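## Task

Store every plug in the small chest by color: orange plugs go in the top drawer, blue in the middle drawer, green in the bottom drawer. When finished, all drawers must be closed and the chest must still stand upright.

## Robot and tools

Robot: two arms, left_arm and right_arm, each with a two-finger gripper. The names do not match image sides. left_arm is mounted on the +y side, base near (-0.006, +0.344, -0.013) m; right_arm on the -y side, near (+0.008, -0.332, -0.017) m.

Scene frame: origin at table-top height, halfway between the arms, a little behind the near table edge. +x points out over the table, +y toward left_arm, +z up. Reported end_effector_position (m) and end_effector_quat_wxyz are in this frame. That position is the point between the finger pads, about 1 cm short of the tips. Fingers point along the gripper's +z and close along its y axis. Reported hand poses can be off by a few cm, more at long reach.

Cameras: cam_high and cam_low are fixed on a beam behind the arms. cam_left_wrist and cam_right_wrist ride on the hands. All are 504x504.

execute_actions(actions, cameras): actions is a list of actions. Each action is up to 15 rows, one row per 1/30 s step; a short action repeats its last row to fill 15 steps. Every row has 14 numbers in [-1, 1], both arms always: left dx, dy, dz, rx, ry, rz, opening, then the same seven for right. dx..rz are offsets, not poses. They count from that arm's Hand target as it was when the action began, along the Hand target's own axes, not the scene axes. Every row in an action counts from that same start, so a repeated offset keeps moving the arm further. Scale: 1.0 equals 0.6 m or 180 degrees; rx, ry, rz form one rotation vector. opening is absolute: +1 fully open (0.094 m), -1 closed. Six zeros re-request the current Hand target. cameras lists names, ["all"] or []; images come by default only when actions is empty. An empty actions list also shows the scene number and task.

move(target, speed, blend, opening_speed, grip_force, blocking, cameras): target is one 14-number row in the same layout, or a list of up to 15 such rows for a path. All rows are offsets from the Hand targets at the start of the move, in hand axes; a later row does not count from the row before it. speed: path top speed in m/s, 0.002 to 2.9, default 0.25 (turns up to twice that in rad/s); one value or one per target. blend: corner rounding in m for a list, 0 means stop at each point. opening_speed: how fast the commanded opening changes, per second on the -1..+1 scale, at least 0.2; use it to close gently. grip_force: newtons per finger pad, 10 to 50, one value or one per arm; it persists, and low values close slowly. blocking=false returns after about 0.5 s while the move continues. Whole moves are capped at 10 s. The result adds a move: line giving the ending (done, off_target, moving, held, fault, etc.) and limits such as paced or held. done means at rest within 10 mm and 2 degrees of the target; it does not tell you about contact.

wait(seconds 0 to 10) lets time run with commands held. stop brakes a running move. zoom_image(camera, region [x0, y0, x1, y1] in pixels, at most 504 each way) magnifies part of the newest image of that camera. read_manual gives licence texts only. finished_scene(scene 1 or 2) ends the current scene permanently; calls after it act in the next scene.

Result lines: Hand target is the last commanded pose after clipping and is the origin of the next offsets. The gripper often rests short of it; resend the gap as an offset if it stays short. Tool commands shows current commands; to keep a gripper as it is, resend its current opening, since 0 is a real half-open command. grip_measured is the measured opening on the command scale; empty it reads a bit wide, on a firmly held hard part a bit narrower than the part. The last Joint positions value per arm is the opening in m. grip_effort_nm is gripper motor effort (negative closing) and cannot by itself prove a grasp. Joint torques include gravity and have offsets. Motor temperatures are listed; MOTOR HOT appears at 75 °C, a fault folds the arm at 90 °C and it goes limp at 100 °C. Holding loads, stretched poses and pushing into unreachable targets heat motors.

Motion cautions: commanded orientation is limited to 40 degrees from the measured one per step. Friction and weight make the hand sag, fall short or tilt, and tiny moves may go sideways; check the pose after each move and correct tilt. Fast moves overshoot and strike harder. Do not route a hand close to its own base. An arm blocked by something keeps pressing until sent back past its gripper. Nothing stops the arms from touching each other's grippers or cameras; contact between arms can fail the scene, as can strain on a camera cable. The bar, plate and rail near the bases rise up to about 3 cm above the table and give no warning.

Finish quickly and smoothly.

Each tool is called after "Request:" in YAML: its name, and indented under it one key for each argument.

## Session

Request:
execute_actions:
  actions: []

Scene clock: 0.00 s.
left_arm: end_effector_position=(+0.3929, +0.3761, +0.1170) grip_measured=+1.000 grip_effort_nm=n/a end_effector_quat_wxyz=(+0.620, -0.066, +0.781, +0.020) | right_arm: end_effector_position=(+0.4086, -0.3681, +0.0596) grip_measured=+1.000 grip_effort_nm=n/a end_effector_quat_wxyz=(+0.567, +0.059, +0.821, -0.036)
Joint positions: left_arm=[0.083 1.52 0.392 0.86 -0.048 -0.078 0.094] | right_arm=[-0.035 1.573 0.369 0.874 0.064 0.04 0.094]
Joint velocities: within noise
Joint torques (N m): no reading
Motor temperatures (°C): left_arm=[18 26 23 19 18 20 20] | right_arm=[18 22 25 21 16 20 19]
Heat: left arm: 26 °C; right arm: 25 °C.
Hand target: left_arm +0.3966, +0.3767, +0.1287; +0.633, -0.067, +0.771, +0.020 | right_arm +0.4131, -0.3686, +0.0715; +0.582, +0.059, +0.810, -0.036
Tool commands: left_gripper/opening=+1.0 right_gripper/opening=+1.0
camera_calibration:
cam_left_wrist: T_world_to_cam=[[0.175639, -0.984421, 0.00815506, 0.308588], [-0.800597, -0.147652, -0.580726, 0.450129], [0.572883, 0.0954692, -0.814058, -0.0398986], [0, 0, 0, 1]] pos_world=[0.329029, 0.374052, 0.226405]
cam_right_wrist: T_world_to_cam=[[-0.106474, -0.992524, -0.0596531, -0.309979], [-0.875299, 0.122023, -0.467934, 0.440522], [0.471715, 0.00239131, -0.881748, -0.0120045], [0, 0, 0, 1]] pos_world=[0.358246, -0.361387, 0.177059]

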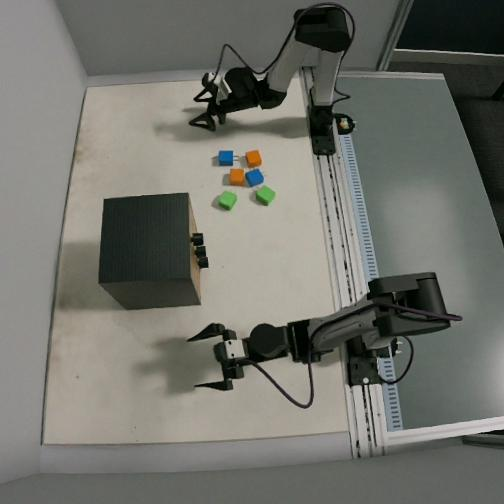

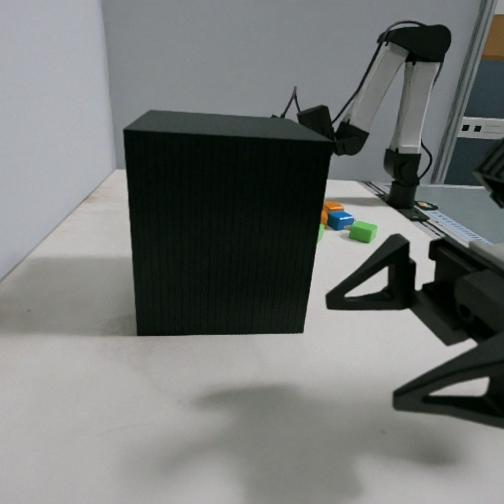

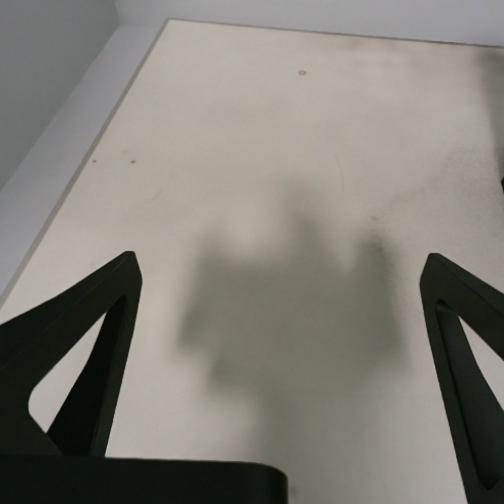

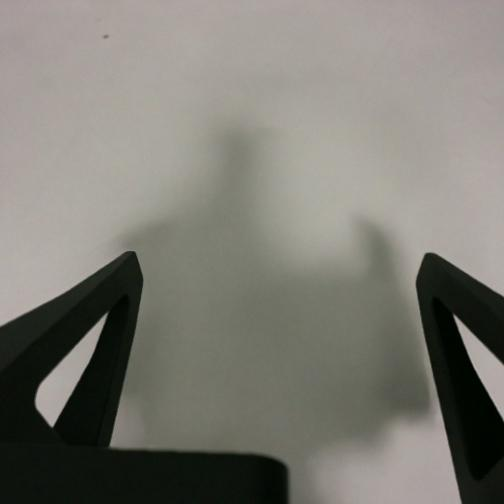

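Request:
move:
  target: [-0.031,-0.43,-0.331,0.0393,-0.0623,0.0213,0.1,-0.155,0.232,-0.464,-0.2232,0.2403,-0.2038,0.2]
  cameras: ["all"]

Scene clock: 6.33 s.
left_arm: end_effector_position=(+0.2392, +0.1023, +0.1895) grip_measured=+0.102 grip_effort_nm=-0.12 end_effector_quat_wxyz=(+0.700, +0.022, +0.714, +0.008) | right_arm: end_effector_position=(+0.1979, -0.2013, +0.2421) grip_measured=+0.202 grip_effort_nm=-0.09 end_effector_quat_wxyz=(+0.189, -0.376, +0.903, +0.086)
Joint positions: left_arm=[-1.229 1.399 0.501 0.737 -1.223 -0.125 0.052] | right_arm=[0.578 1.125 1.465 -1.475 -0.095 -0.225 0.056]
Joint torques (N m): left_arm=[0.09 -4.82 8.1 2.08 -0.21 0.02] | right_arm=[0.1 -1.31 8.66 1 0.03 0.07]
Heat: left arm: 27 °C; right arm: 26 °C.
Hand target: left_arm +0.2399, +0.0997, +0.1996; +0.707, +0.001, +0.707, +0.000 | right_arm +0.2003, -0.2004, +0.2504; +0.199, -0.374, +0.902, +0.084
Off the commanded pose: left_arm 0.011 m, 3 deg | right_arm 0.009 m, 1 deg.
move: off_target (left_arm)
camera_calibration:
cam_left_wrist: T_world_to_cam=[[0.0350216, -0.996534, -0.0754545, 0.116284], [-0.672214, 0.03238, -0.739648, 0.30982], [0.739528, 0.0766253, -0.66875, 0.0678094], [0, 0, 0, 1]] pos_world=[0.154046, 0.100653, 0.28328]
cam_right_wrist: T_world_to_cam=[[0.699937, -0.710729, -0.0703724, -0.256229], [-0.665131, -0.684565, 0.298281, -0.0683479], [-0.260172, -0.161971, -0.95188, 0.376638], [0, 0, 0, 1]] pos_world=[0.231875, -0.167894, 0.36087]

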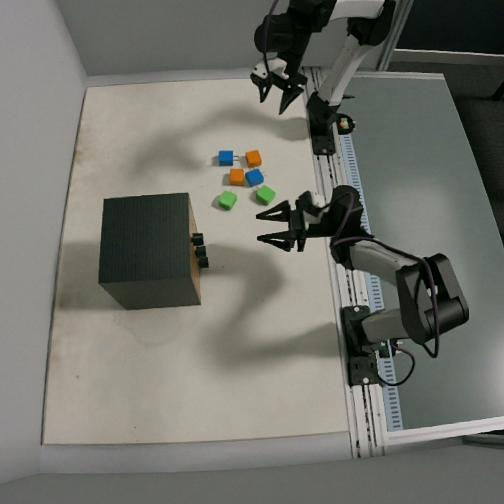

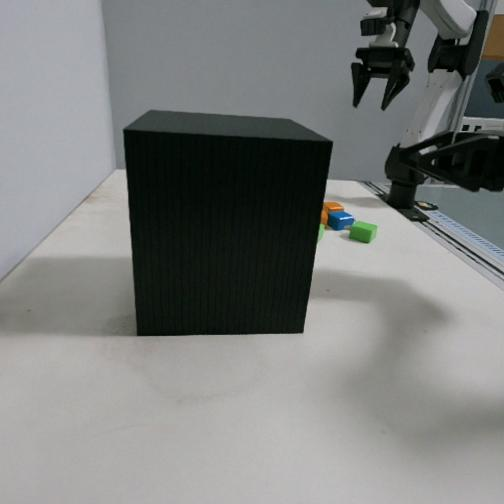

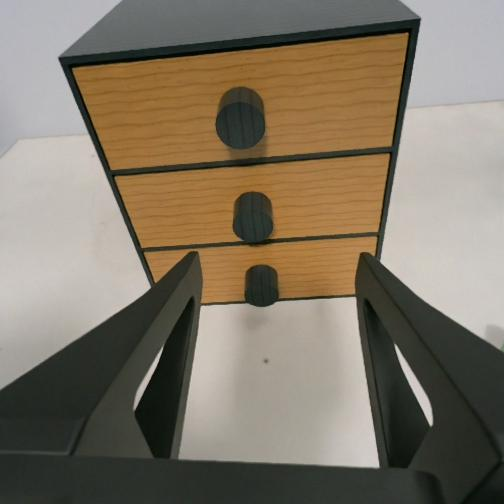

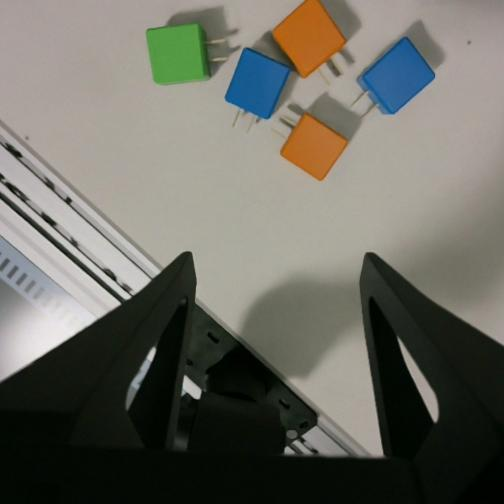

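Request:
move:
  target: [0.249,0.032,0.117,0,0,0,0.3,-0.051,0.127,0.273,0.1997,0,0.428,0.15]
  cameras: ["cam_left_wrist","cam_right_wrist"]

Scene clock: 13.73 s.
left_arm: end_effector_position=(+0.3048, +0.1211, +0.0384) grip_measured=+0.298 grip_effort_nm=0.14 end_effector_quat_wxyz=(+0.676, +0.029, +0.736, +0.033) | right_arm: end_effector_position=(+0.2143, -0.0832, +0.1105) grip_measured=+0.152 grip_effort_nm=-0.09 end_effector_quat_wxyz=(+0.199, +0.332, +0.919, -0.078)
Joint positions: left_arm=[-0.993 2.163 0.447 1.491 -1.008 -0.119 0.061] | right_arm=[1.155 1.813 1.554 -1.42 0.444 1.849 0.054]
Joint torques (N m): left_arm=[1.55 -8.08 3.62 2.82 -0.1 -0.13] | right_arm=[0.38 -6.75 8.59 -0.08 0.28 0.1]
Motor temperatures (°C): left_arm=[18 27 25 24 18 20 20] | right_arm=[18 22 27 22 16 20 19]
Heat: left arm: 27 °C; right arm: 27 °C.
Hand target: left_arm +0.3102, +0.1190, +0.0504; +0.707, +0.000, +0.707, +0.000 | right_arm +0.2147, -0.0778, +0.1150; +0.203, +0.333, +0.918, -0.074
Off the commanded pose: left_arm 0.013 m, 7 deg | right_arm 0.007 m, 1 deg.
joint sent to its limit (left arm) — joint 4 (wrist pitch), upper limit. The joint targets still meet the commanded pose.
move: off_target (left_arm)
camera_calibration:
cam_left_wrist: T_world_to_cam=[[0.0554175, -0.990919, -0.122507, 0.116178], [-0.71906, 0.0455183, -0.693456, 0.252334], [0.692735, 0.12652, -0.710008, -0.0733672], [0, 0, 0, 1]] pos_world=[0.225829, 0.11292, 0.137124]
cam_right_wrist: T_world_to_cam=[[-0.651079, -0.757578, -0.0466067, 0.089957], [-0.735551, 0.614616, 0.284978, 0.187346], [-0.187248, 0.219825, -0.9574, 0.291501], [0, 0, 0, 1]] pos_world=[0.250955, -0.111076, 0.229886]
Images, in order (width x height): cam_left_wrist 504x504, cam_right_wrist 504x504.

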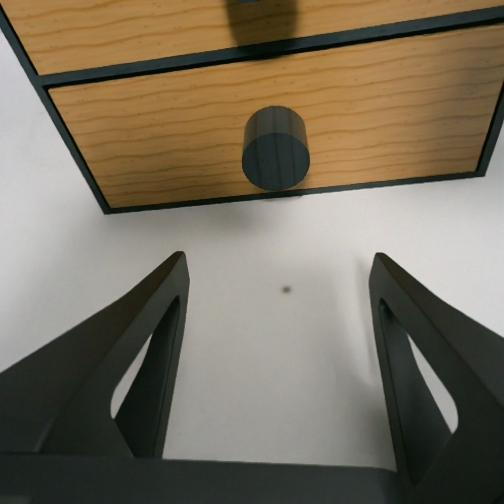

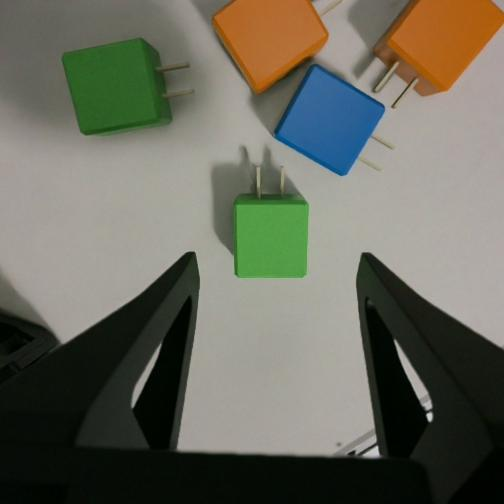

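Request:
move:
  target:
    - [-0.01,0.005,0.118,0,0,0,0.3,0.068,0.007,0.13,0,0,0,0.15]
    - [-0.01,0.005,0.118,0,0,0,-0.75,0.068,0.007,0.13,0,0,0,-0.7]
  opening_speed: 1
  speed: 0.2
  cameras: ["cam_left_wrist","cam_right_wrist"]

Scene clock: 18.70 s.
left_arm: end_effector_position=(+0.3760, +0.1233, +0.0429) grip_measured=-0.430 grip_effort_nm=-1.02 end_effector_quat_wxyz=(+0.686, +0.018, +0.728, +0.016) | right_arm: end_effector_position=(+0.2151, -0.0749, +0.0293) grip_measured=-0.215 grip_effort_nm=-1.02 end_effector_quat_wxyz=(+0.200, +0.334, +0.918, -0.077)
Joint positions: left_arm=[-0.786 2.241 0.616 1.492 -0.797 -0.065 0.027] | right_arm=[1.156 1.898 1.337 -1.116 0.444 1.854 0.037]
Joint velocities: left_arm=[-0.002 -0.002 -0.012 -0.037 -0.022 -0.154 0] | right_arm=[within noise]
Joint torques (N m): left_arm=[1.11 -9.11 4.29 2.98 -0.05 0.11] | right_arm=[0.36 -7.5 5.53 0.14 0.28 0.09]
Heat: left arm: 28 °C; right arm: 28 °C.
Hand target: left_arm +0.3810, +0.1221, +0.0564; +0.707, +0.000, +0.707, +0.000 | right_arm +0.2141, -0.0719, +0.0270; +0.203, +0.333, +0.918, -0.074
Off the commanded pose: left_arm 0.014 m, 4 deg | right_arm 0.004 m, 0 deg.
move: off_target (left_arm); target 2's new opening was sent with left_arm's hand 0.015 m and 4 deg from that target
camera_calibration:
cam_left_wrist: T_world_to_cam=[[0.0494786, -0.995456, -0.0813549, 0.116124], [-0.700469, 0.0234787, -0.713297, 0.303163], [0.711966, 0.0922795, -0.696124, -0.123301], [0, 0, 0, 1]] pos_world=[0.294397, 0.119857, 0.139859]
cam_right_wrist: T_world_to_cam=[[-0.653303, -0.755368, -0.0511311, 0.0937246], [-0.734338, 0.615784, 0.285584, 0.205773], [-0.184235, 0.22412, -0.956989, 0.211765], [0, 0, 0, 1]] pos_world=[0.251352, -0.103376, 0.148683]
Images, in order (width x height): cam_left_wrist 504x504, cam_right_wrist 504x504.

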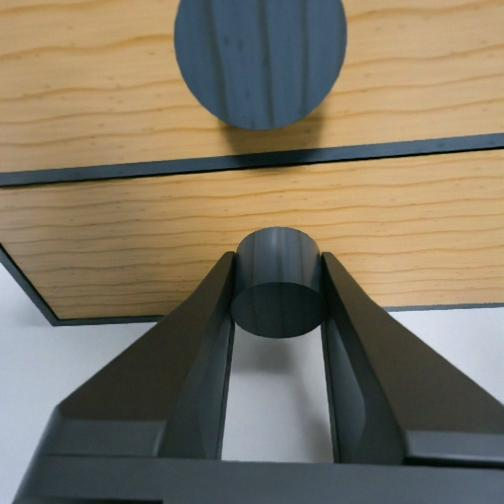

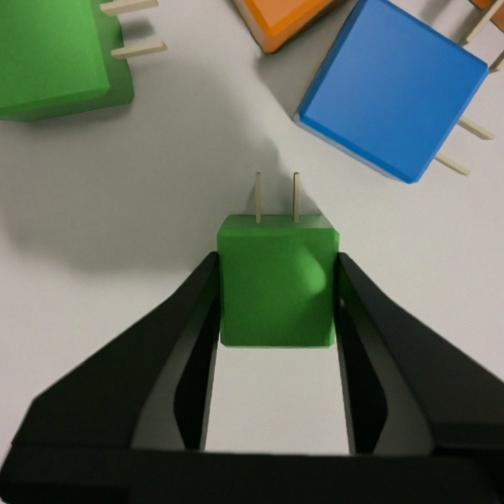

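Request:
move:
  target:
    - [0,0,-0.12,0,0,0,-0.75,-0.134,0,-0.287,0,0,0,-0.7]
    - [0,0,-0.233,0,0,0,-0.75,-0.088,0.268,-0.3045,-0.305,0,-0.654,-0.7]
  blend: [0.02,0]
  speed: [0.2,0.35]
  cameras: ["all"]

Scene clock: 26.43 s.
left_arm: end_effector_position=(+0.2428, +0.1216, +0.0377) grip_measured=-0.430 grip_effort_nm=-1.02 end_effector_quat_wxyz=(+0.683, +0.026, +0.729, +0.025) | right_arm: end_effector_position=(+0.2950, +0.0656, +0.2086) grip_measured=-0.215 grip_effort_nm=-1.02 end_effector_quat_wxyz=(-0.158, +0.684, -0.697, -0.147)
Joint positions: left_arm=[-1.215 2.135 0.333 1.509 -1.218 -0.22 0.027] | right_arm=[0.904 2.252 2.621 -1.562 -0.235 -0.639 0.037]
Joint torques (N m): left_arm=[-0.03 -11.92 1.2 2.48 -0.38 0.17] | right_arm=[-0.39 -10.07 8.54 0.91 -0.32 -0.08]
Motor temperatures (°C): left_arm=[18 30 24 29 18 20 21] | right_arm=[18 24 28 22 16 20 20]
Heat: left arm: 30 °C; right arm: 28 °C.
Hand target: left_arm +0.2412, +0.1222, +0.0563; +0.707, +0.000, +0.707, +0.000 | right_arm +0.2951, +0.0701, +0.2148; -0.153, +0.690, -0.691, -0.154
Off the commanded pose: left_arm 0.019 m, 6 deg | right_arm 0.008 m, 1 deg.
joint sent to its limit (left arm) — joint 4 (wrist pitch), upper limit. The joint targets still meet the commanded pose.
joint sent to its limit (right arm) — joint 4 (wrist pitch), lower limit. The joint targets still meet the commanded pose.
move: off_target (left_arm)
camera_calibration:
cam_left_wrist: T_world_to_cam=[[0.0491504, -0.993147, -0.106038, 0.121201], [-0.705029, 0.0407023, -0.708009, 0.205052], [0.707473, 0.109559, -0.698197, -0.0329245], [0, 0, 0, 1]] pos_world=[0.161904, 0.115631, 0.135043]
cam_right_wrist: T_world_to_cam=[[0.998239, -0.0359161, -0.0472042, -0.273979], [-0.0211691, -0.959147, 0.282115, 0.0203445], [-0.0554083, -0.280619, -0.958219, 0.361879], [0, 0, 0, 1]] pos_world=[0.293978, 0.111223, 0.328087]

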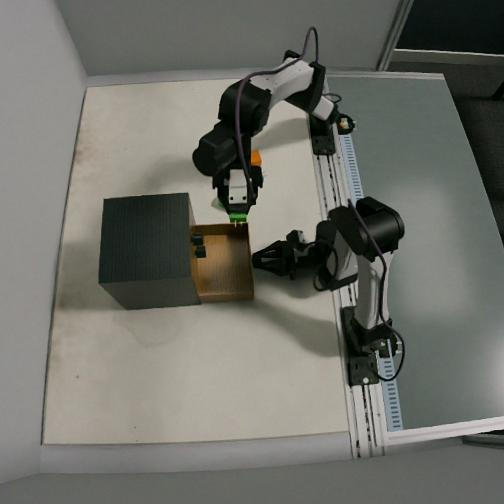

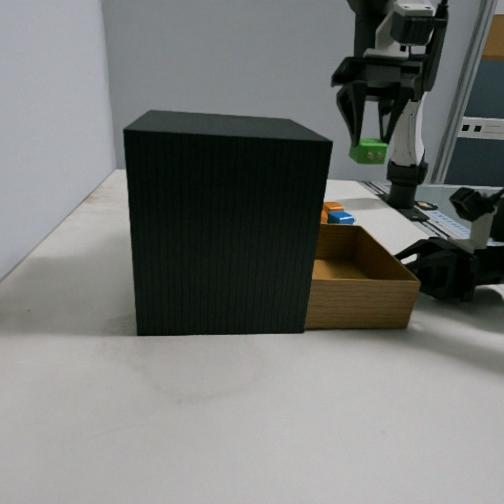

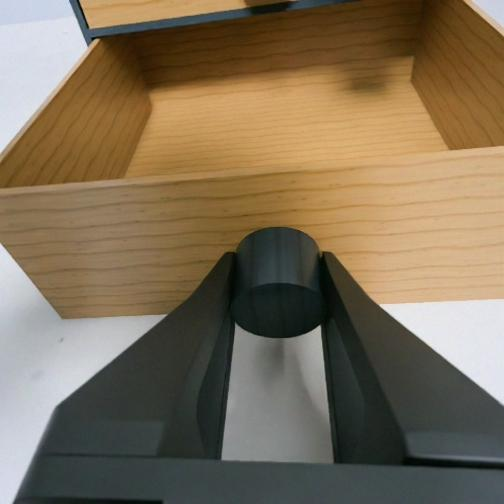

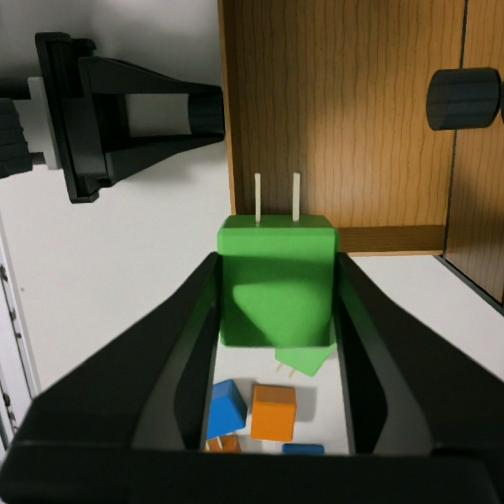

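Request:
move:
  target:
    - [0,0,0,0,0,0,-0.75,-0.0945,-0.027,0.081,0,0,0,-0.7]
    - [0,0,0,0,0,0,-0.75,0.01,-0.027,0.3045,0,0,0,-0.7]
    - [0,0,0,0,0,0,-0.75,0.01,-0.027,0.3045,0,0,0,0]
  blend: [0.015,0,0]
  speed: 0.2
  opening_speed: 1
  cameras: ["cam_left_wrist","cam_right_wrist"]

Scene clock: 31.97 s.
left_arm: end_effector_position=(+0.2414, +0.1223, +0.0370) grip_measured=-0.430 grip_effort_nm=-1.02 end_effector_quat_wxyz=(+0.682, +0.025, +0.730, +0.022) | right_arm: end_effector_position=(+0.3116, +0.1436, +0.0366) grip_measured=-0.002 grip_effort_nm=0.11 end_effector_quat_wxyz=(-0.147, +0.692, -0.690, -0.152)
Joint positions: left_arm=[-1.219 2.133 0.327 1.505 -1.219 -0.232 0.027] | right_arm=[0.965 2.44 2.235 -0.999 -0.23 -0.603 0.047]
Joint torques (N m): left_arm=[0.09 -11.71 1.52 2.56 -0.35 0.27] | right_arm=[-0.43 -15.32 5.75 0.9 -0.15 0.05]
Heat: left arm: 32 °C; right arm: 29 °C.
Hand target: left_arm +0.2412, +0.1221, +0.0563; +0.707, +0.000, +0.707, +0.000 | right_arm +0.3111, +0.1420, +0.0469; -0.153, +0.690, -0.691, -0.154
Off the commanded pose: left_arm 0.019 m, 5 deg | right_arm 0.010 m, 1 deg.
elbow stopped short (right arm): the move would have taken joint 3 (elbow) straighter than the controller allows.
joint sent to its limit (left arm) — joint 4 (wrist pitch), upper limit. The joint targets still meet the commanded pose.
move: off_target (left_arm)
camera_calibration:
cam_left_wrist: T_world_to_cam=[[0.0469517, -0.993744, -0.101333, 0.122392], [-0.706564, 0.0386687, -0.706592, 0.204091], [0.70609, 0.104774, -0.700328, -0.0315093], [0, 0, 0, 1]] pos_world=[0.160705, 0.117035, 0.134544]
cam_right_wrist: T_world_to_cam=[[0.997836, -0.0101697, -0.0649601, -0.298751], [0.00915809, -0.95684, 0.290471, 0.133955], [-0.0651105, -0.290438, -0.954676, 0.224152], [0, 0, 0, 1]] pos_world=[0.311473, 0.190237, 0.155675]
Images, in order (width x height): cam_left_wrist 504x504, cam_right_wrist 504x504.

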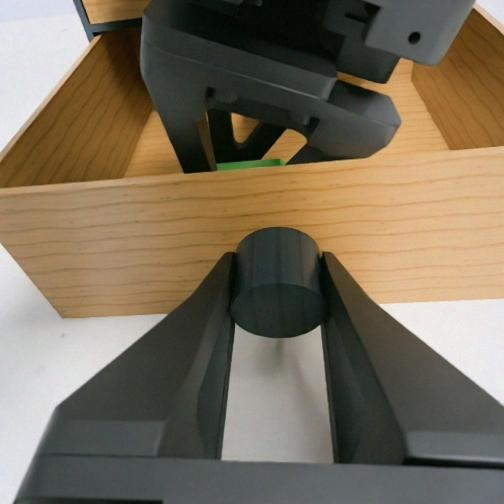

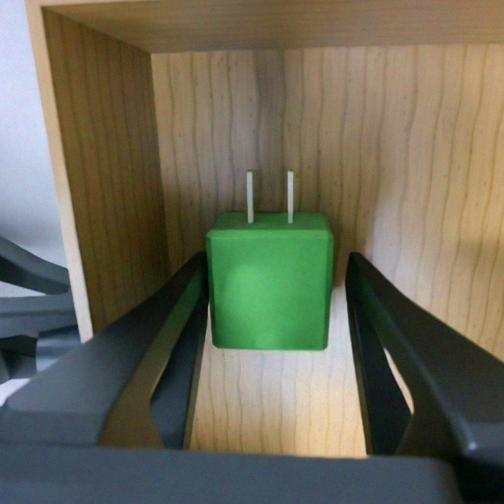

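Request:
move:
  target:
    - [0,0,0,0,0,0,-0.75,-0.0987,0,-0.211,0,0,0,0]
    - [0,0,0,0,0,0,-0.75,0.061,0,-0.31,0,0,0,0.15]
    - [0,0,0,0,0,0,-0.75,0.295,-0.012,-0.263,0.0705,0,0.151,0.15]
  blend: [0.03,0.03,0]
  speed: 0.28
  cameras: ["cam_right_wrist"]

Scene clock: 37.03 s.
left_arm: end_effector_position=(+0.2414, +0.1224, +0.0370) grip_measured=-0.430 grip_effort_nm=-1.02 end_effector_quat_wxyz=(+0.682, +0.025, +0.730, +0.022) | right_arm: end_effector_position=(+0.3153, -0.0854, +0.0975) grip_measured=+0.148 grip_effort_nm=0.10 end_effector_quat_wxyz=(+0.157, -0.492, +0.849, +0.110)
Joint positions: left_arm=[-1.219 2.133 0.327 1.505 -1.219 -0.232 0.027] | right_arm=[0.633 1.682 1.358 -0.879 -0.176 -0.419 0.054]
Joint torques (N m): left_arm=[0.34 -11.6 1.7 2.56 -0.41 0.29] | right_arm=[-0.31 -11.48 6.32 1.08 -0.03 0.08]
Motor temperatures (°C): left_arm=[18 32 24 30 19 20 21] | right_arm=[18 29 29 22 16 20 20]
Heat: left arm: 32 °C; right arm: 29 °C.
Hand target: left_arm +0.2412, +0.1221, +0.0563; +0.707, +0.000, +0.707, +0.000 | right_arm +0.3183, -0.0852, +0.1149; +0.187, -0.488, +0.846, +0.109
Off the commanded pose: left_arm 0.019 m, 5 deg | right_arm 0.018 m, 3 deg.
joint sent to its limit (left arm) — joint 4 (wrist pitch), upper limit. The joint targets still meet the commanded pose.
move: off_target (left_arm, right_arm); blend cut to 0 m at target 2; target 2's new opening was sent with right_arm's hand 0.027 m and 4 deg from that target
camera_calibration:
cam_right_wrist: T_world_to_cam=[[0.858782, -0.504459, -0.0895255, -0.296846], [-0.452627, -0.828887, 0.328748, 0.0498874], [-0.240047, -0.241801, -0.940165, 0.274021], [0, 0, 0, 1]] pos_world=[0.343285, -0.0421372, 0.214649]
Images, in order (width x height): cam_right_wrist 504x504.

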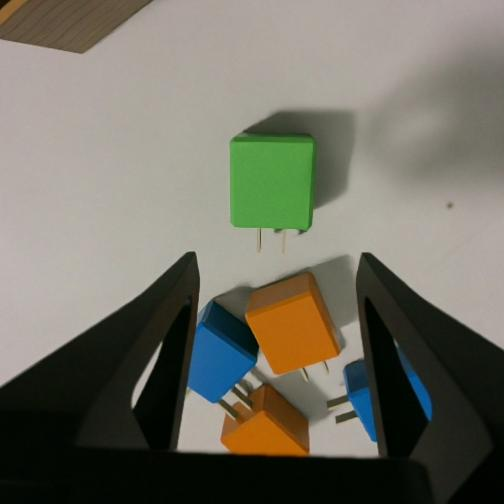

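Request:
move:
  target:
    - [0,0,0,0,0,0,-0.75,0.023,0.007,0.128,0,0,0,0.15]
    - [0,0,0,0,0,0,-0.75,0.023,0.007,0.128,0,0,0,-0.7]
  speed: 0.2
  opening_speed: 1
  cameras: ["cam_right_wrist"]

Scene clock: 40.50 s.
left_arm: end_effector_position=(+0.2414, +0.1224, +0.0370) grip_measured=-0.430 grip_effort_nm=-1.02 end_effector_quat_wxyz=(+0.682, +0.025, +0.730, +0.022) | right_arm: end_effector_position=(+0.3218, -0.0696, +0.0392) grip_measured=-0.279 grip_effort_nm=-1.02 end_effector_quat_wxyz=(+0.180, -0.489, +0.847, +0.110)
Joint positions: left_arm=[-1.219 2.133 0.327 1.505 -1.219 -0.232 0.027] | right_arm=[0.66 1.75 1.184 -0.587 -0.162 -0.389 0.034]
Joint torques (N m): left_arm=[0.38 -11.23 1.66 2.55 -0.37 0.28] | right_arm=[0.21 -7.35 6.76 1.17 -0.03 0.08]
Heat: left arm: 32 °C; right arm: 29 °C.
Hand target: left_arm +0.2412, +0.1221, +0.0563; +0.707, +0.000, +0.707, +0.000 | right_arm +0.3244, -0.0658, +0.0394; +0.187, -0.488, +0.846, +0.109
Off the commanded pose: left_arm 0.019 m, 5 deg | right_arm 0.005 m, 1 deg.
joint sent to its limit (left arm) — joint 4 (wrist pitch), upper limit. The joint targets still meet the commanded pose.
move: off_target (left_arm)
camera_calibration:
cam_right_wrist: T_world_to_cam=[[0.858033, -0.508878, -0.0694455, -0.300453], [-0.470436, -0.832968, 0.291297, 0.0919957], [-0.20608, -0.217273, -0.954109, 0.215946], [0, 0, 0, 1]] pos_world=[0.345579, -0.0293454, 0.158373]
Images, in order (width x height): cam_right_wrist 504x504.

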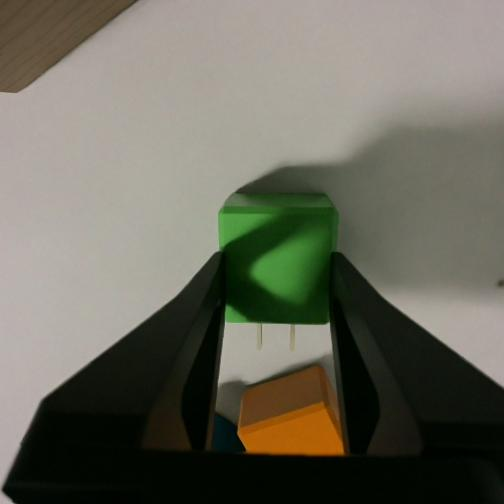

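Request:
move:
  target:
    - [0,0,0,0,0,0,-0.75,0,0,0,0,0,0,0.12]
    - [0,0,0,0,0,0,-0.75,0.0127,0,0.027,0,0,0,0.12]
    - [0,0,0,0,0,0,-0.75,0.0127,0,0.027,0,0,0,-0.7]
    - [0,0,0,0,0,0,-0.75,-0.119,0,-0.255,0,0,0,-0.7]
  speed: 0.2
  opening_speed: 1
  cameras: ["cam_right_wrist"]

Scene clock: 46.13 s.
left_arm: end_effector_position=(+0.2414, +0.1224, +0.0370) grip_measured=-0.430 grip_effort_nm=-1.02 end_effector_quat_wxyz=(+0.682, +0.025, +0.730, +0.022) | right_arm: end_effector_position=(+0.3215, -0.0705, +0.2004) grip_measured=-0.194 grip_effort_nm=-1.02 end_effector_quat_wxyz=(+0.176, -0.488, +0.848, +0.110)
Joint positions: left_arm=[-1.219 2.133 0.327 1.505 -1.219 -0.232 0.027] | right_arm=[0.667 1.735 1.819 -1.244 -0.158 -0.381 0.038]
Joint torques (N m): left_arm=[0.12 -11.56 1.52 2.53 -0.39 0.29] | right_arm=[0.28 -6.98 9.35 0.97 -0.03 0.08]
Heat: left arm: 33 °C; right arm: 29 °C.
Hand target: left_arm +0.2412, +0.1221, +0.0563; +0.707, +0.000, +0.707, +0.000 | right_arm +0.3247, -0.0659, +0.2083; +0.187, -0.488, +0.846, +0.109
Off the commanded pose: left_arm 0.019 m, 5 deg | right_arm 0.010 m, 1 deg.
joint sent to its limit (left arm) — joint 4 (wrist pitch), upper limit. The joint targets still meet the commanded pose.
move: off_target (left_arm)
camera_calibration:
cam_right_wrist: T_world_to_cam=[[0.856896, -0.510402, -0.0722423, -0.288765], [-0.469701, -0.830819, 0.298532, 0.0426059], [-0.212392, -0.221879, -0.951662, 0.370667], [0, 0, 0, 1]] pos_world=[0.34618, -0.0297453, 0.319169]
Images, in order (width x height): cam_right_wrist 504x504.

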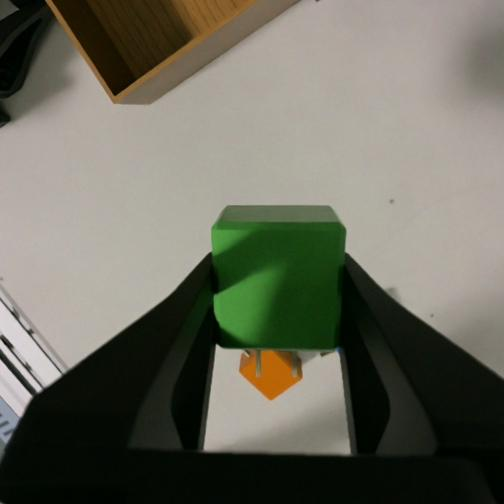

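Request:
move:
  target:
    - [0,0,0,0,0,0,-0.75,-0.183,0.1465,0.10,-0.0705,0,-0.151,-0.7]
    - [0,0,0,0,0,0,-0.75,-0.0735,0.1465,0.334,-0.0705,0,-0.151,-0.7]
    - [0,0,0,0,0,0,-0.75,-0.0735,0.1465,0.334,-0.0705,0,-0.151,0.04]
    - [0,0,0,0,0,0,-0.75,-0.183,0.1465,0.10,-0.0705,0,-0.151,0.04]
    - [0,0,0,0,0,0,-0.75,0.089,0.0055,-0.0635,0,0,0,0.04]
  speed: 0.28
  opening_speed: 1.5
  blend: [0.01,0,0,0.03,0]
  cameras: ["cam_low","cam_left_wrist","cam_right_wrist"]

Scene clock: 52.70 s.
left_arm: end_effector_position=(+0.2405, +0.1217, +0.0369) grip_measured=-0.430 grip_effort_nm=-1.02 end_effector_quat_wxyz=(+0.682, +0.027, +0.730, +0.022) | right_arm: end_effector_position=(+0.2896, -0.1181, +0.2093) grip_measured=+0.038 grip_effort_nm=0.09 end_effector_quat_wxyz=(+0.164, -0.492, +0.848, +0.111)
Joint positions: left_arm=[-1.223 2.133 0.327 1.505 -1.219 -0.231 0.027] | right_arm=[0.596 1.563 1.675 -1.307 -0.19 -0.455 0.049]
Joint torques (N m): left_arm=[0.46 -11.59 1.57 2.53 -0.37 0.25] | right_arm=[-0.46 -9.02 5.87 1.09 -0.06 0.07]
Heat: left arm: 33 °C; right arm: 31 °C.
Hand target: left_arm +0.2412, +0.1220, +0.0563; +0.707, +0.000, +0.707, +0.000 | right_arm +0.2896, -0.1201, +0.2203; +0.187, -0.488, +0.846, +0.109
Off the commanded pose: left_arm 0.019 m, 6 deg | right_arm 0.011 m, 3 deg.
joint sent to its limit (left arm) — joint 4 (wrist pitch), upper limit. The joint targets still meet the commanded pose.
move: off_target (left_arm, right_arm); target 3's new opening was sent with right_arm's hand 0.016 m and 2 deg from that target
camera_calibration:
cam_left_wrist: T_world_to_cam=[[0.0434855, -0.993692, -0.103369, 0.122645], [-0.706546, 0.0425624, -0.706386, 0.202921], [0.70633, 0.103753, -0.700238, -0.0308116], [0, 0, 0, 1]] pos_world=[0.159803, 0.116432, 0.134443]
cam_right_wrist: T_world_to_cam=[[0.860135, -0.503185, -0.0835049, -0.282809], [-0.455842, -0.831779, 0.316784, -0.0225574], [-0.228859, -0.234412, -0.944815, 0.363592], [0, 0, 0, 1]] pos_world=[0.316183, -0.075838, 0.327057]
Images, in order (width x height): cam_low 504x504, cam_left_wrist 504x504, cam_right_wrist 504x504.

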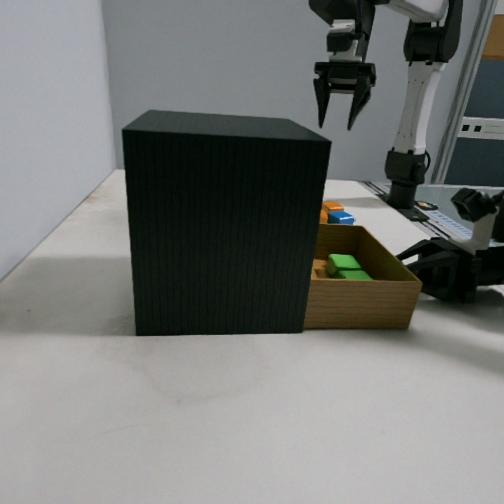

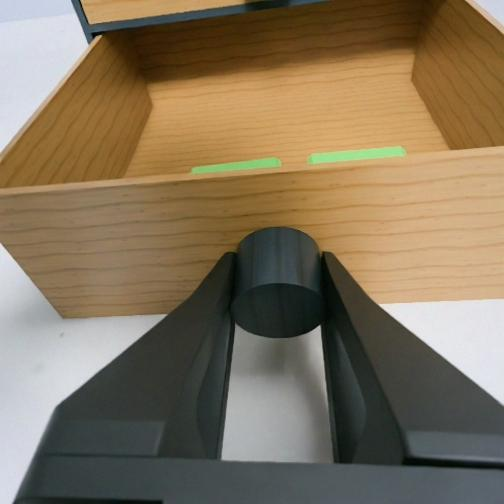

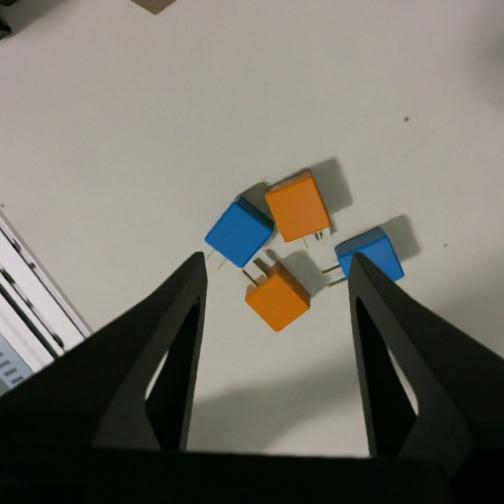

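Request:
move:
  target:
    - [0,0,0.237,0,0,0,-0.75,0.154,-0.1075,0.121,0.1786,0,0.3825,0.15]
    - [0,0,0.237,0,0,0,0.3,0.154,-0.1075,0.121,0.1786,0,0.3825,0.15]
    - [0,0,0.09,0,0,0,0.3,0.154,-0.1075,0.121,0.1786,0,0.3825,0.15]
    - [-0.11,0,0.09,0,0,0,0.3,0.154,-0.1075,0.121,0.1786,0,0.3825,0.15]
    - [-0.11,0,0.237,0,0,0,0.3,0.154,-0.1075,0.121,0.1786,0,0.3825,0.15]
  speed: [0.2,0.2,0.25,0.25,0.2]
  blend: [0,0,0.02,0.02,0]
  cameras: ["cam_left_wrist","cam_right_wrist"]

Scene clock: 61.83 s.
left_arm: end_effector_position=(+0.3776, +0.1237, +0.1205) grip_measured=+0.298 grip_effort_nm=0.14 end_effector_quat_wxyz=(+0.705, +0.000, +0.709, -0.003) | right_arm: end_effector_position=(+0.3149, -0.1983, +0.1166) grip_measured=+0.148 grip_effort_nm=0.10 end_effector_quat_wxyz=(+0.207, +0.131, +0.969, -0.027)
Joint positions: left_arm=[-0.773 1.943 0.607 1.278 -0.786 -0.062 0.061] | right_arm=[0.615 1.486 1.225 -0.99 0.327 0.804 0.054]
Joint torques (N m): left_arm=[1.14 -8.34 6.17 2.01 0.03 0.14] | right_arm=[-0.24 -4.83 6.53 0.97 0.32 0.09]
Heat: left arm: 34 °C; right arm: 30 °C.
Hand target: left_arm +0.3833, +0.1219, +0.1223; +0.707, +0.001, +0.707, +0.000 | right_arm +0.3187, -0.1982, +0.1153; +0.214, +0.136, +0.967, -0.030
Off the commanded pose: left_arm 0.006 m, 1 deg | right_arm 0.004 m, 1 deg.
move: done; target 2's new opening was sent with left_arm's hand 0.015 m and 4 deg from that target
camera_calibration:
cam_left_wrist: T_world_to_cam=[[0.0514205, -0.998324, -0.02657, 0.115595], [-0.662056, -0.0141575, -0.749321, 0.35421], [0.747688, 0.0561213, -0.661674, -0.0836929], [0, 0, 0, 1]] pos_world=[0.291139, 0.125113, 0.213111]
cam_right_wrist: T_world_to_cam=[[-0.278284, -0.958654, -0.0595004, -0.0872608], [-0.922108, 0.249309, 0.29591, 0.315365], [-0.268841, 0.137213, -0.953361, 0.350326], [0, 0, 0, 1]] pos_world=[0.360699, -0.210345, 0.235476]
Images, in order (width x height): cam_left_wrist 504x504, cam_right_wrist 504x504.

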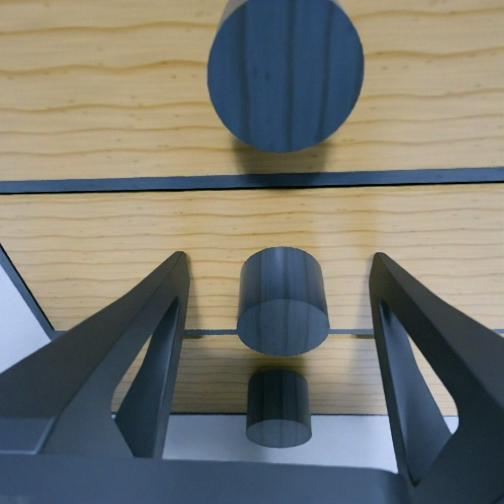

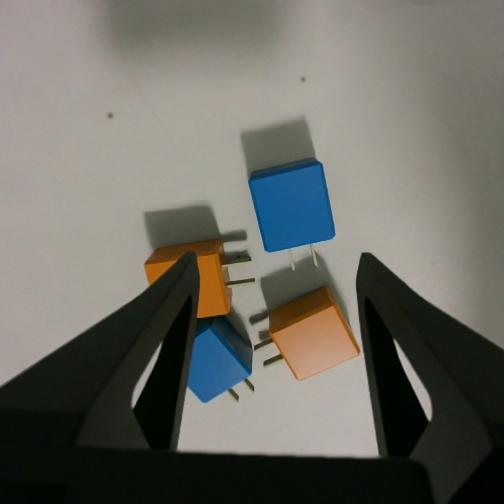

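Request:
move:
  target:
    - [0,0,0,0,0,0,-0.75,0.0535,-0.011,0.15,-0.026,0,-0.0553,0.12]
    - [0,0,-0.2335,0,0,0,-0.75,0.0535,-0.011,0.15,-0.026,0,-0.0553,0.12]
  speed: 0.2
  cameras: ["cam_left_wrist","cam_right_wrist"]

Scene clock: 65.97 s.
left_arm: end_effector_position=(+0.2456, +0.1203, +0.1144) grip_measured=-0.429 grip_effort_nm=-1.02 end_effector_quat_wxyz=(+0.705, +0.007, +0.709, +0.000) | right_arm: end_effector_position=(+0.3226, -0.2089, +0.0224) grip_measured=+0.122 grip_effort_nm=-0.08 end_effector_quat_wxyz=(+0.214, +0.045, +0.976, -0.015)
Joint positions: left_arm=[-1.194 1.76 0.319 1.33 -1.198 -0.11 0.027] | right_arm=[0.537 1.532 0.872 -0.517 0.26 0.549 0.053]
Joint torques (N m): left_arm=[-0.2 -10.28 3.77 1.6 -0.24 0.07] | right_arm=[-0.72 -4.89 6.13 1.15 0.03 -0.07]
Heat: left arm: 34 °C; right arm: 30 °C.
Hand target: left_arm +0.2433, +0.1220, +0.1223; +0.707, +0.001, +0.707, +0.000 | right_arm +0.3254, -0.2071, +0.0202; +0.216, +0.043, +0.975, -0.009
Off the commanded pose: left_arm 0.008 m, 1 deg | right_arm 0.004 m, 1 deg.
move: done
camera_calibration:
cam_left_wrist: T_world_to_cam=[[0.0445483, -0.998153, -0.0412965, 0.122234], [-0.661909, 0.0014709, -0.749583, 0.260256], [0.748259, 0.0607272, -0.660621, 0.0104036], [0, 0, 0, 1]] pos_world=[0.159036, 0.120994, 0.207004]
cam_right_wrist: T_world_to_cam=[[-0.107099, -0.993067, -0.0484503, -0.163611], [-0.954616, 0.0890859, 0.284206, 0.330206], [-0.277919, 0.0766894, -0.957538, 0.254359], [0, 0, 0, 1]] pos_world=[0.368389, -0.2114, 0.141785]
Images, in order (width x height): cam_left_wrist 504x504, cam_right_wrist 504x504.

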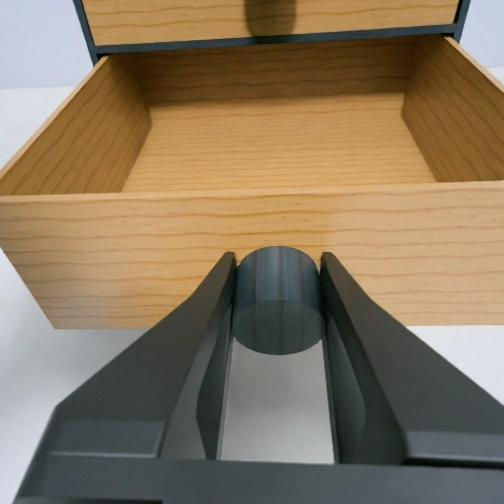

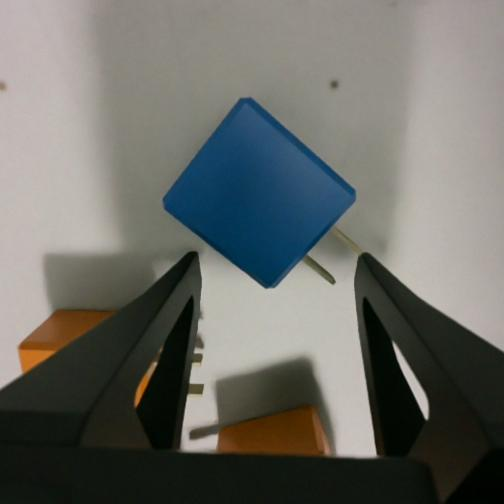

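Request:
move:
  target:
    - [0,0,0,0,0,0,-0.75,-0.04,0,-0.085,0,0,0,0.15]
    - [0,0,0,0,0,0,-0.75,-0.089,0,-0.106,-0.1058,0,-0.2265,0.15]
  blend: [0.02,0]
  cameras: ["cam_right_wrist"]

Scene clock: 70.87 s.
left_arm: end_effector_position=(+0.2456, +0.1203, +0.1143) grip_measured=-0.429 grip_effort_nm=-1.02 end_effector_quat_wxyz=(+0.705, +0.007, +0.709, +0.000) | right_arm: end_effector_position=(+0.3391, -0.2119, +0.0914) grip_measured=+0.148 grip_effort_nm=0.10 end_effector_quat_wxyz=(+0.192, -0.330, +0.921, +0.069)
Joint positions: left_arm=[-1.194 1.76 0.319 1.33 -1.198 -0.111 0.027] | right_arm=[0.301 1.486 1.121 -0.792 -0.158 -0.388 0.054]
Joint torques (N m): left_arm=[-0.39 -10.41 3.64 1.54 -0.28 0.12] | right_arm=[-0.8 -4.92 9.89 0.94 -0.26 -0.09]
Heat: left arm: 34 °C; right arm: 30 °C.
Hand target: left_arm +0.2433, +0.1220, +0.1223; +0.707, +0.001, +0.707, +0.000 | right_arm +0.3468, -0.2089, +0.1002; +0.203, -0.334, +0.918, +0.075
Off the commanded pose: left_arm 0.008 m, 1 deg | right_arm 0.012 m, 2 deg.
move: off_target (right_arm)
camera_calibration:
cam_right_wrist: T_world_to_cam=[[0.622868, -0.780121, -0.058705, -0.362845], [-0.733078, -0.608216, 0.304418, 0.101919], [-0.273188, -0.146577, -0.950728, 0.275789], [0, 0, 0, 1]] pos_world=[0.376062, -0.18065, 0.209873]
Images, in order (width x height): cam_right_wrist 504x504.

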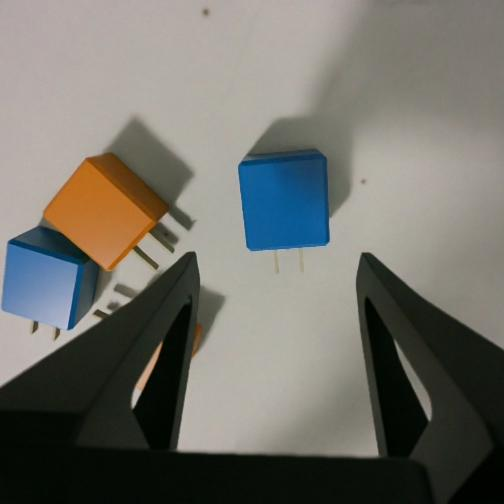

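Request:
move:
  target:
    - [0,0,0,0,0,0,-0.75,0.033,-0.006,0.114,0,0,0,0.15]
    - [0,0,0,0,0,0,-0.75,0.033,-0.006,0.114,0,0,0,-0.7]
    - [0,0,0,0,0,0,-0.75,-0.108,-0.006,-0.188,0,0,0,-0.7]
    - [0,0,0,0,0,0,-0.75,-0.336,0.433,-0.0455,-0.1175,0,-0.2517,-0.7]
  blend: [0,0,0.03,0]
  speed: [0.2,0.2,0.3,0.3]
  opening_speed: 1
  cameras: ["cam_low","cam_right_wrist"]

Scene clock: 77.93 s.
left_arm: end_effector_position=(+0.2456, +0.1203, +0.1143) grip_measured=-0.429 grip_effort_nm=-1.02 end_effector_quat_wxyz=(+0.705, +0.007, +0.709, +0.000) | right_arm: end_effector_position=(+0.3129, +0.0949, +0.2026) grip_measured=-0.201 grip_effort_nm=-1.02 end_effector_quat_wxyz=(-0.192, +0.674, -0.697, -0.153)
Joint positions: left_arm=[-1.194 1.76 0.319 1.33 -1.198 -0.111 0.027] | right_arm=[0.915 2.398 2.835 -1.555 -0.233 -0.608 0.038]
Joint torques (N m): left_arm=[-0.27 -10.66 3.79 1.58 -0.15 0.05] | right_arm=[-0.13 -11.17 8.34 1.04 -0.31 -0.08]
Heat: left arm: 35 °C; right arm: 30 °C.
Hand target: left_arm +0.2433, +0.1220, +0.1223; +0.707, +0.001, +0.707, +0.000 | right_arm +0.3113, +0.1000, +0.2106; -0.153, +0.690, -0.690, -0.154
Off the commanded pose: left_arm 0.008 m, 1 deg | right_arm 0.009 m, 5 deg.
elbow stopped short (right arm): the move would have taken joint 3 (elbow) straighter than the controller allows.
move: off_target (right_arm)
camera_calibration:
cam_right_wrist: T_world_to_cam=[[0.99844, -0.0540044, -0.0141711, -0.296088], [-0.049464, -0.973306, 0.224116, 0.0724611], [-0.0258961, -0.223065, -0.974459, 0.353999], [0, 0, 0, 1]] pos_world=[0.308377, 0.133502, 0.324522]
Images, in order (width x height): cam_low 504x504, cam_right_wrist 504x504.

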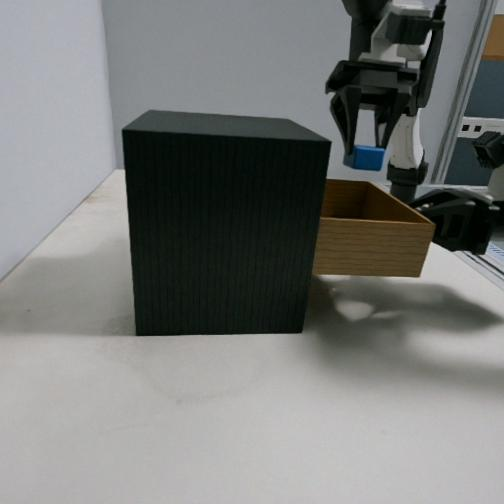

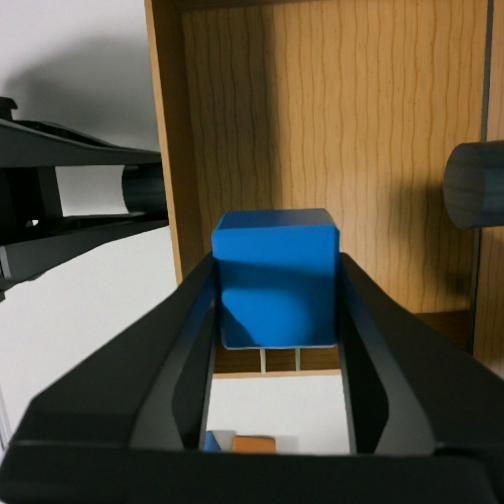

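Request:
move:
  target:
    - [0,0,0,0,0,0,-0.75,-0.003,0,0.183,0,0,0,-0.7]
    - [0,0,0,0,0,0,-0.75,-0.003,0,0.183,0,0,0,0.02]
    - [0,0,0,0,0,0,-0.75,-0.0735,0,0.032,0,0,0,0.02]
    - [0,0,0,0,0,0,-0.75,0.106,0,-0.049,0,0,0,0.05]
    - [0,0,0,0,0,0,-0.75,0.442,0.119,-0.0305,0.1175,0,0.2517,0.05]
  blend: [0,0,0.02,0.03,0]
  speed: [0.2,0.2,0.28,0.3,0.3]
  opening_speed: 1.5
  cameras: ["cam_left_wrist","cam_right_wrist"]

Scene clock: 87.23 s.
left_arm: end_effector_position=(+0.2449, +0.1215, +0.1129) grip_measured=-0.429 grip_effort_nm=-1.02 end_effector_quat_wxyz=(+0.703, +0.010, +0.711, +0.002) | right_arm: end_effector_position=(+0.2358, -0.1481, +0.1071) grip_measured=+0.048 grip_effort_nm=0.10 end_effector_quat_wxyz=(+0.182, -0.341, +0.920, +0.072)
Joint positions: left_arm=[-1.195 1.754 0.314 1.315 -1.199 -0.117 0.027] | right_arm=[0.718 1.241 0.983 -0.889 0 -0.026 0.049]
Joint torques (N m): left_arm=[-0.13 -9.91 4.05 1.69 -0.16 0.16] | right_arm=[-0.44 -6.04 6.54 1.21 0.1 0.1]
Heat: left arm: 36 °C; right arm: 32 °C.
Hand target: left_arm +0.2432, +0.1220, +0.1222; +0.707, +0.001, +0.707, +0.000 | right_arm +0.2397, -0.1479, +0.1150; +0.203, -0.333, +0.918, +0.075
Off the commanded pose: left_arm 0.010 m, 1 deg | right_arm 0.009 m, 3 deg.
elbow stopped short (right arm): the move would have taken joint 3 (elbow) straighter than the controller allows.
move: off_target (right_arm); blend cut to 0 m at target 4; target 4's new opening was sent with right_arm's hand 0.032 m and 5 deg from that target
camera_calibration:
cam_left_wrist: T_world_to_cam=[[0.0445788, -0.997875, -0.0475167, 0.124032], [-0.665642, 0.00579812, -0.746249, 0.258678], [0.744939, 0.0648959, -0.663969, 0.0104926], [0, 0, 0, 1]] pos_world=[0.158841, 0.121588, 0.205898]
cam_right_wrist: T_world_to_cam=[[0.639417, -0.76594, -0.0669449, -0.248673], [-0.712915, -0.623245, 0.321431, 0.0514334], [-0.28792, -0.157802, -0.944564, 0.272975], [0, 0, 0, 1]] pos_world=[0.274268, -0.115337, 0.224663]
Images, in order (width x height): cam_left_wrist 504x504, cam_right_wrist 504x504.

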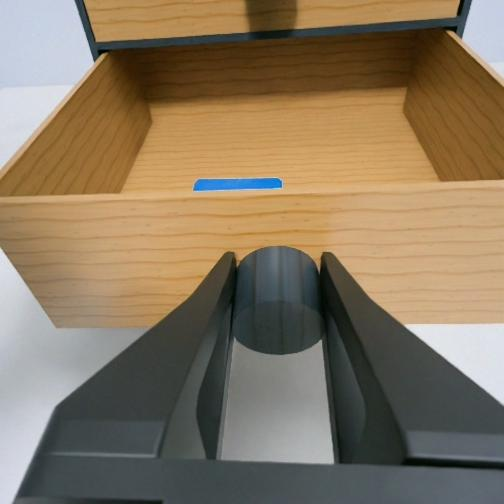

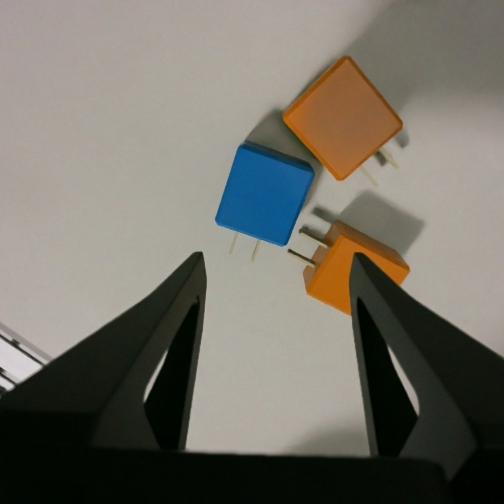

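Request:
move:
  target:
    - [0,0,0,0,0,0,-0.75,-0.015,0.012,0.02,0.0352,0,0.0755,0.1]
    - [0,0,0,0,0,0,-0.75,0.0435,0.012,0.138,0.0352,0,0.0755,0.1]
  blend: [0.005,0]
  speed: 0.15
  cameras: ["cam_right_wrist"]

Scene clock: 90.70 s.
left_arm: end_effector_position=(+0.2449, +0.1215, +0.1129) grip_measured=-0.429 grip_effort_nm=-1.02 end_effector_quat_wxyz=(+0.703, +0.010, +0.711, +0.002) | right_arm: end_effector_position=(+0.2407, -0.1363, +0.0309) grip_measured=+0.098 grip_effort_nm=0.10 end_effector_quat_wxyz=(+0.205, -0.215, +0.953, +0.050)
Joint positions: left_arm=[-1.195 1.754 0.314 1.315 -1.199 -0.117 0.027] | right_arm=[0.822 1.351 0.74 -0.525 0.156 0.311 0.052]
Joint torques (N m): left_arm=[-0.14 -9.98 4.07 1.68 -0.2 0.06] | right_arm=[-0.16 -3.3 6.23 1.22 0.18 0.08]
Heat: left arm: 36 °C; right arm: 31 °C.
Hand target: left_arm +0.2432, +0.1220, +0.1222; +0.707, +0.001, +0.707, +0.000 | right_arm +0.2436, -0.1351, +0.0289; +0.211, -0.211, +0.953, +0.047
Off the commanded pose: left_arm 0.009 m, 1 deg | right_arm 0.004 m, 1 deg.
move: done
camera_calibration:
cam_right_wrist: T_world_to_cam=[[0.417002, -0.906615, -0.0644907, -0.213718], [-0.861286, -0.416823, 0.290593, 0.151583], [-0.290337, -0.0656327, -0.954671, 0.217779], [0, 0, 0, 1]] pos_world=[0.282907, -0.116283, 0.150075]
Images, in order (width x height): cam_right_wrist 504x504.

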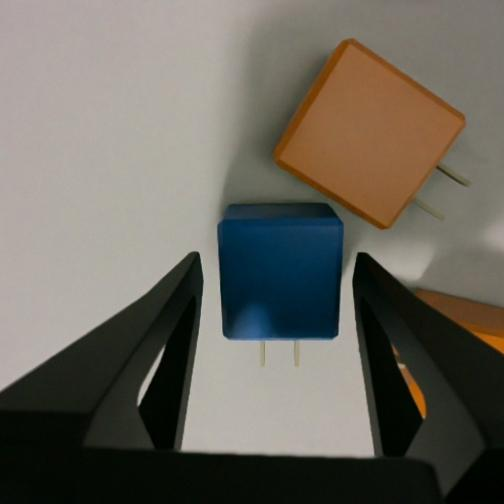

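Request:
move:
  target:
    - [0,0,0,0,0,0,-0.75,0.006,0,0.0136,0,0,0,0.1]
    - [0,0,0,0,0,0,-0.75,0.006,0,0.0136,0,0,0,-0.7]
    - [0,0,0,0,0,0,-0.75,-0.134,0,-0.287,0,0,0,-0.7]
    - [0,0,0,0,0,0,-0.75,-0.356,0.285,-0.1555,-0.1527,0,-0.327,-0.7]
  blend: [0,0,0.03,0]
  speed: [0.2,0.2,0.3,0.3]
  opening_speed: 1
  cameras: ["cam_right_wrist"]

Scene clock: 97.60 s.
left_arm: end_effector_position=(+0.2449, +0.1215, +0.1129) grip_measured=-0.429 grip_effort_nm=-1.02 end_effector_quat_wxyz=(+0.703, +0.010, +0.711, +0.002) | right_arm: end_effector_position=(+0.3153, +0.0777, +0.1971) grip_measured=-0.191 grip_effort_nm=-1.03 end_effector_quat_wxyz=(-0.171, +0.677, -0.700, -0.148)
Joint positions: left_arm=[-1.195 1.754 0.314 1.315 -1.199 -0.117 0.027] | right_arm=[0.887 2.355 2.749 -1.563 -0.238 -0.639 0.038]
Joint torques (N m): left_arm=[-0.08 -10.21 4.15 1.71 -0.22 0.13] | right_arm=[0.36 -10.81 8.39 0.95 -0.33 -0.08]
Motor temperatures (°C): left_arm=[18 37 25 28 19 20 22] | right_arm=[18 31 31 23 16 20 20]
Heat: left arm: 37 °C; right arm: 31 °C.
Hand target: left_arm +0.2432, +0.1220, +0.1222; +0.707, +0.001, +0.707, +0.000 | right_arm +0.3113, +0.0849, +0.2039; -0.153, +0.690, -0.691, -0.154
Off the commanded pose: left_arm 0.009 m, 1 deg | right_arm 0.011 m, 3 deg.
joint sent to its limit (right arm) — joint 4 (wrist pitch), lower limit. The joint targets are off in orientation, not in position.
move: off_target (right_arm)
camera_calibration:
cam_right_wrist: T_world_to_cam=[[0.998083, -0.0511086, -0.0349043, -0.295518], [-0.0401905, -0.964107, 0.262453, 0.045838], [-0.0470651, -0.260548, -0.964313, 0.352421], [0, 0, 0, 1]] pos_world=[0.313381, 0.120912, 0.317499]
Images, in order (width x height): cam_right_wrist 504x504.

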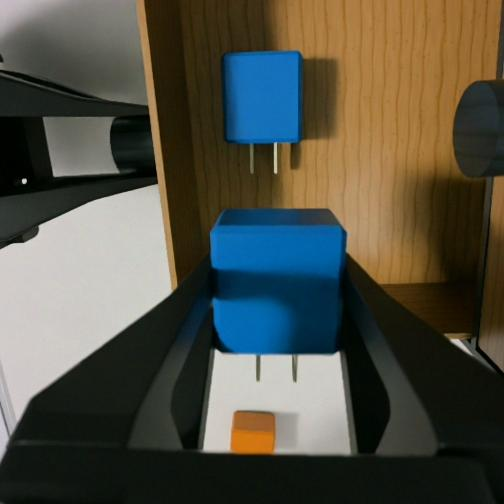

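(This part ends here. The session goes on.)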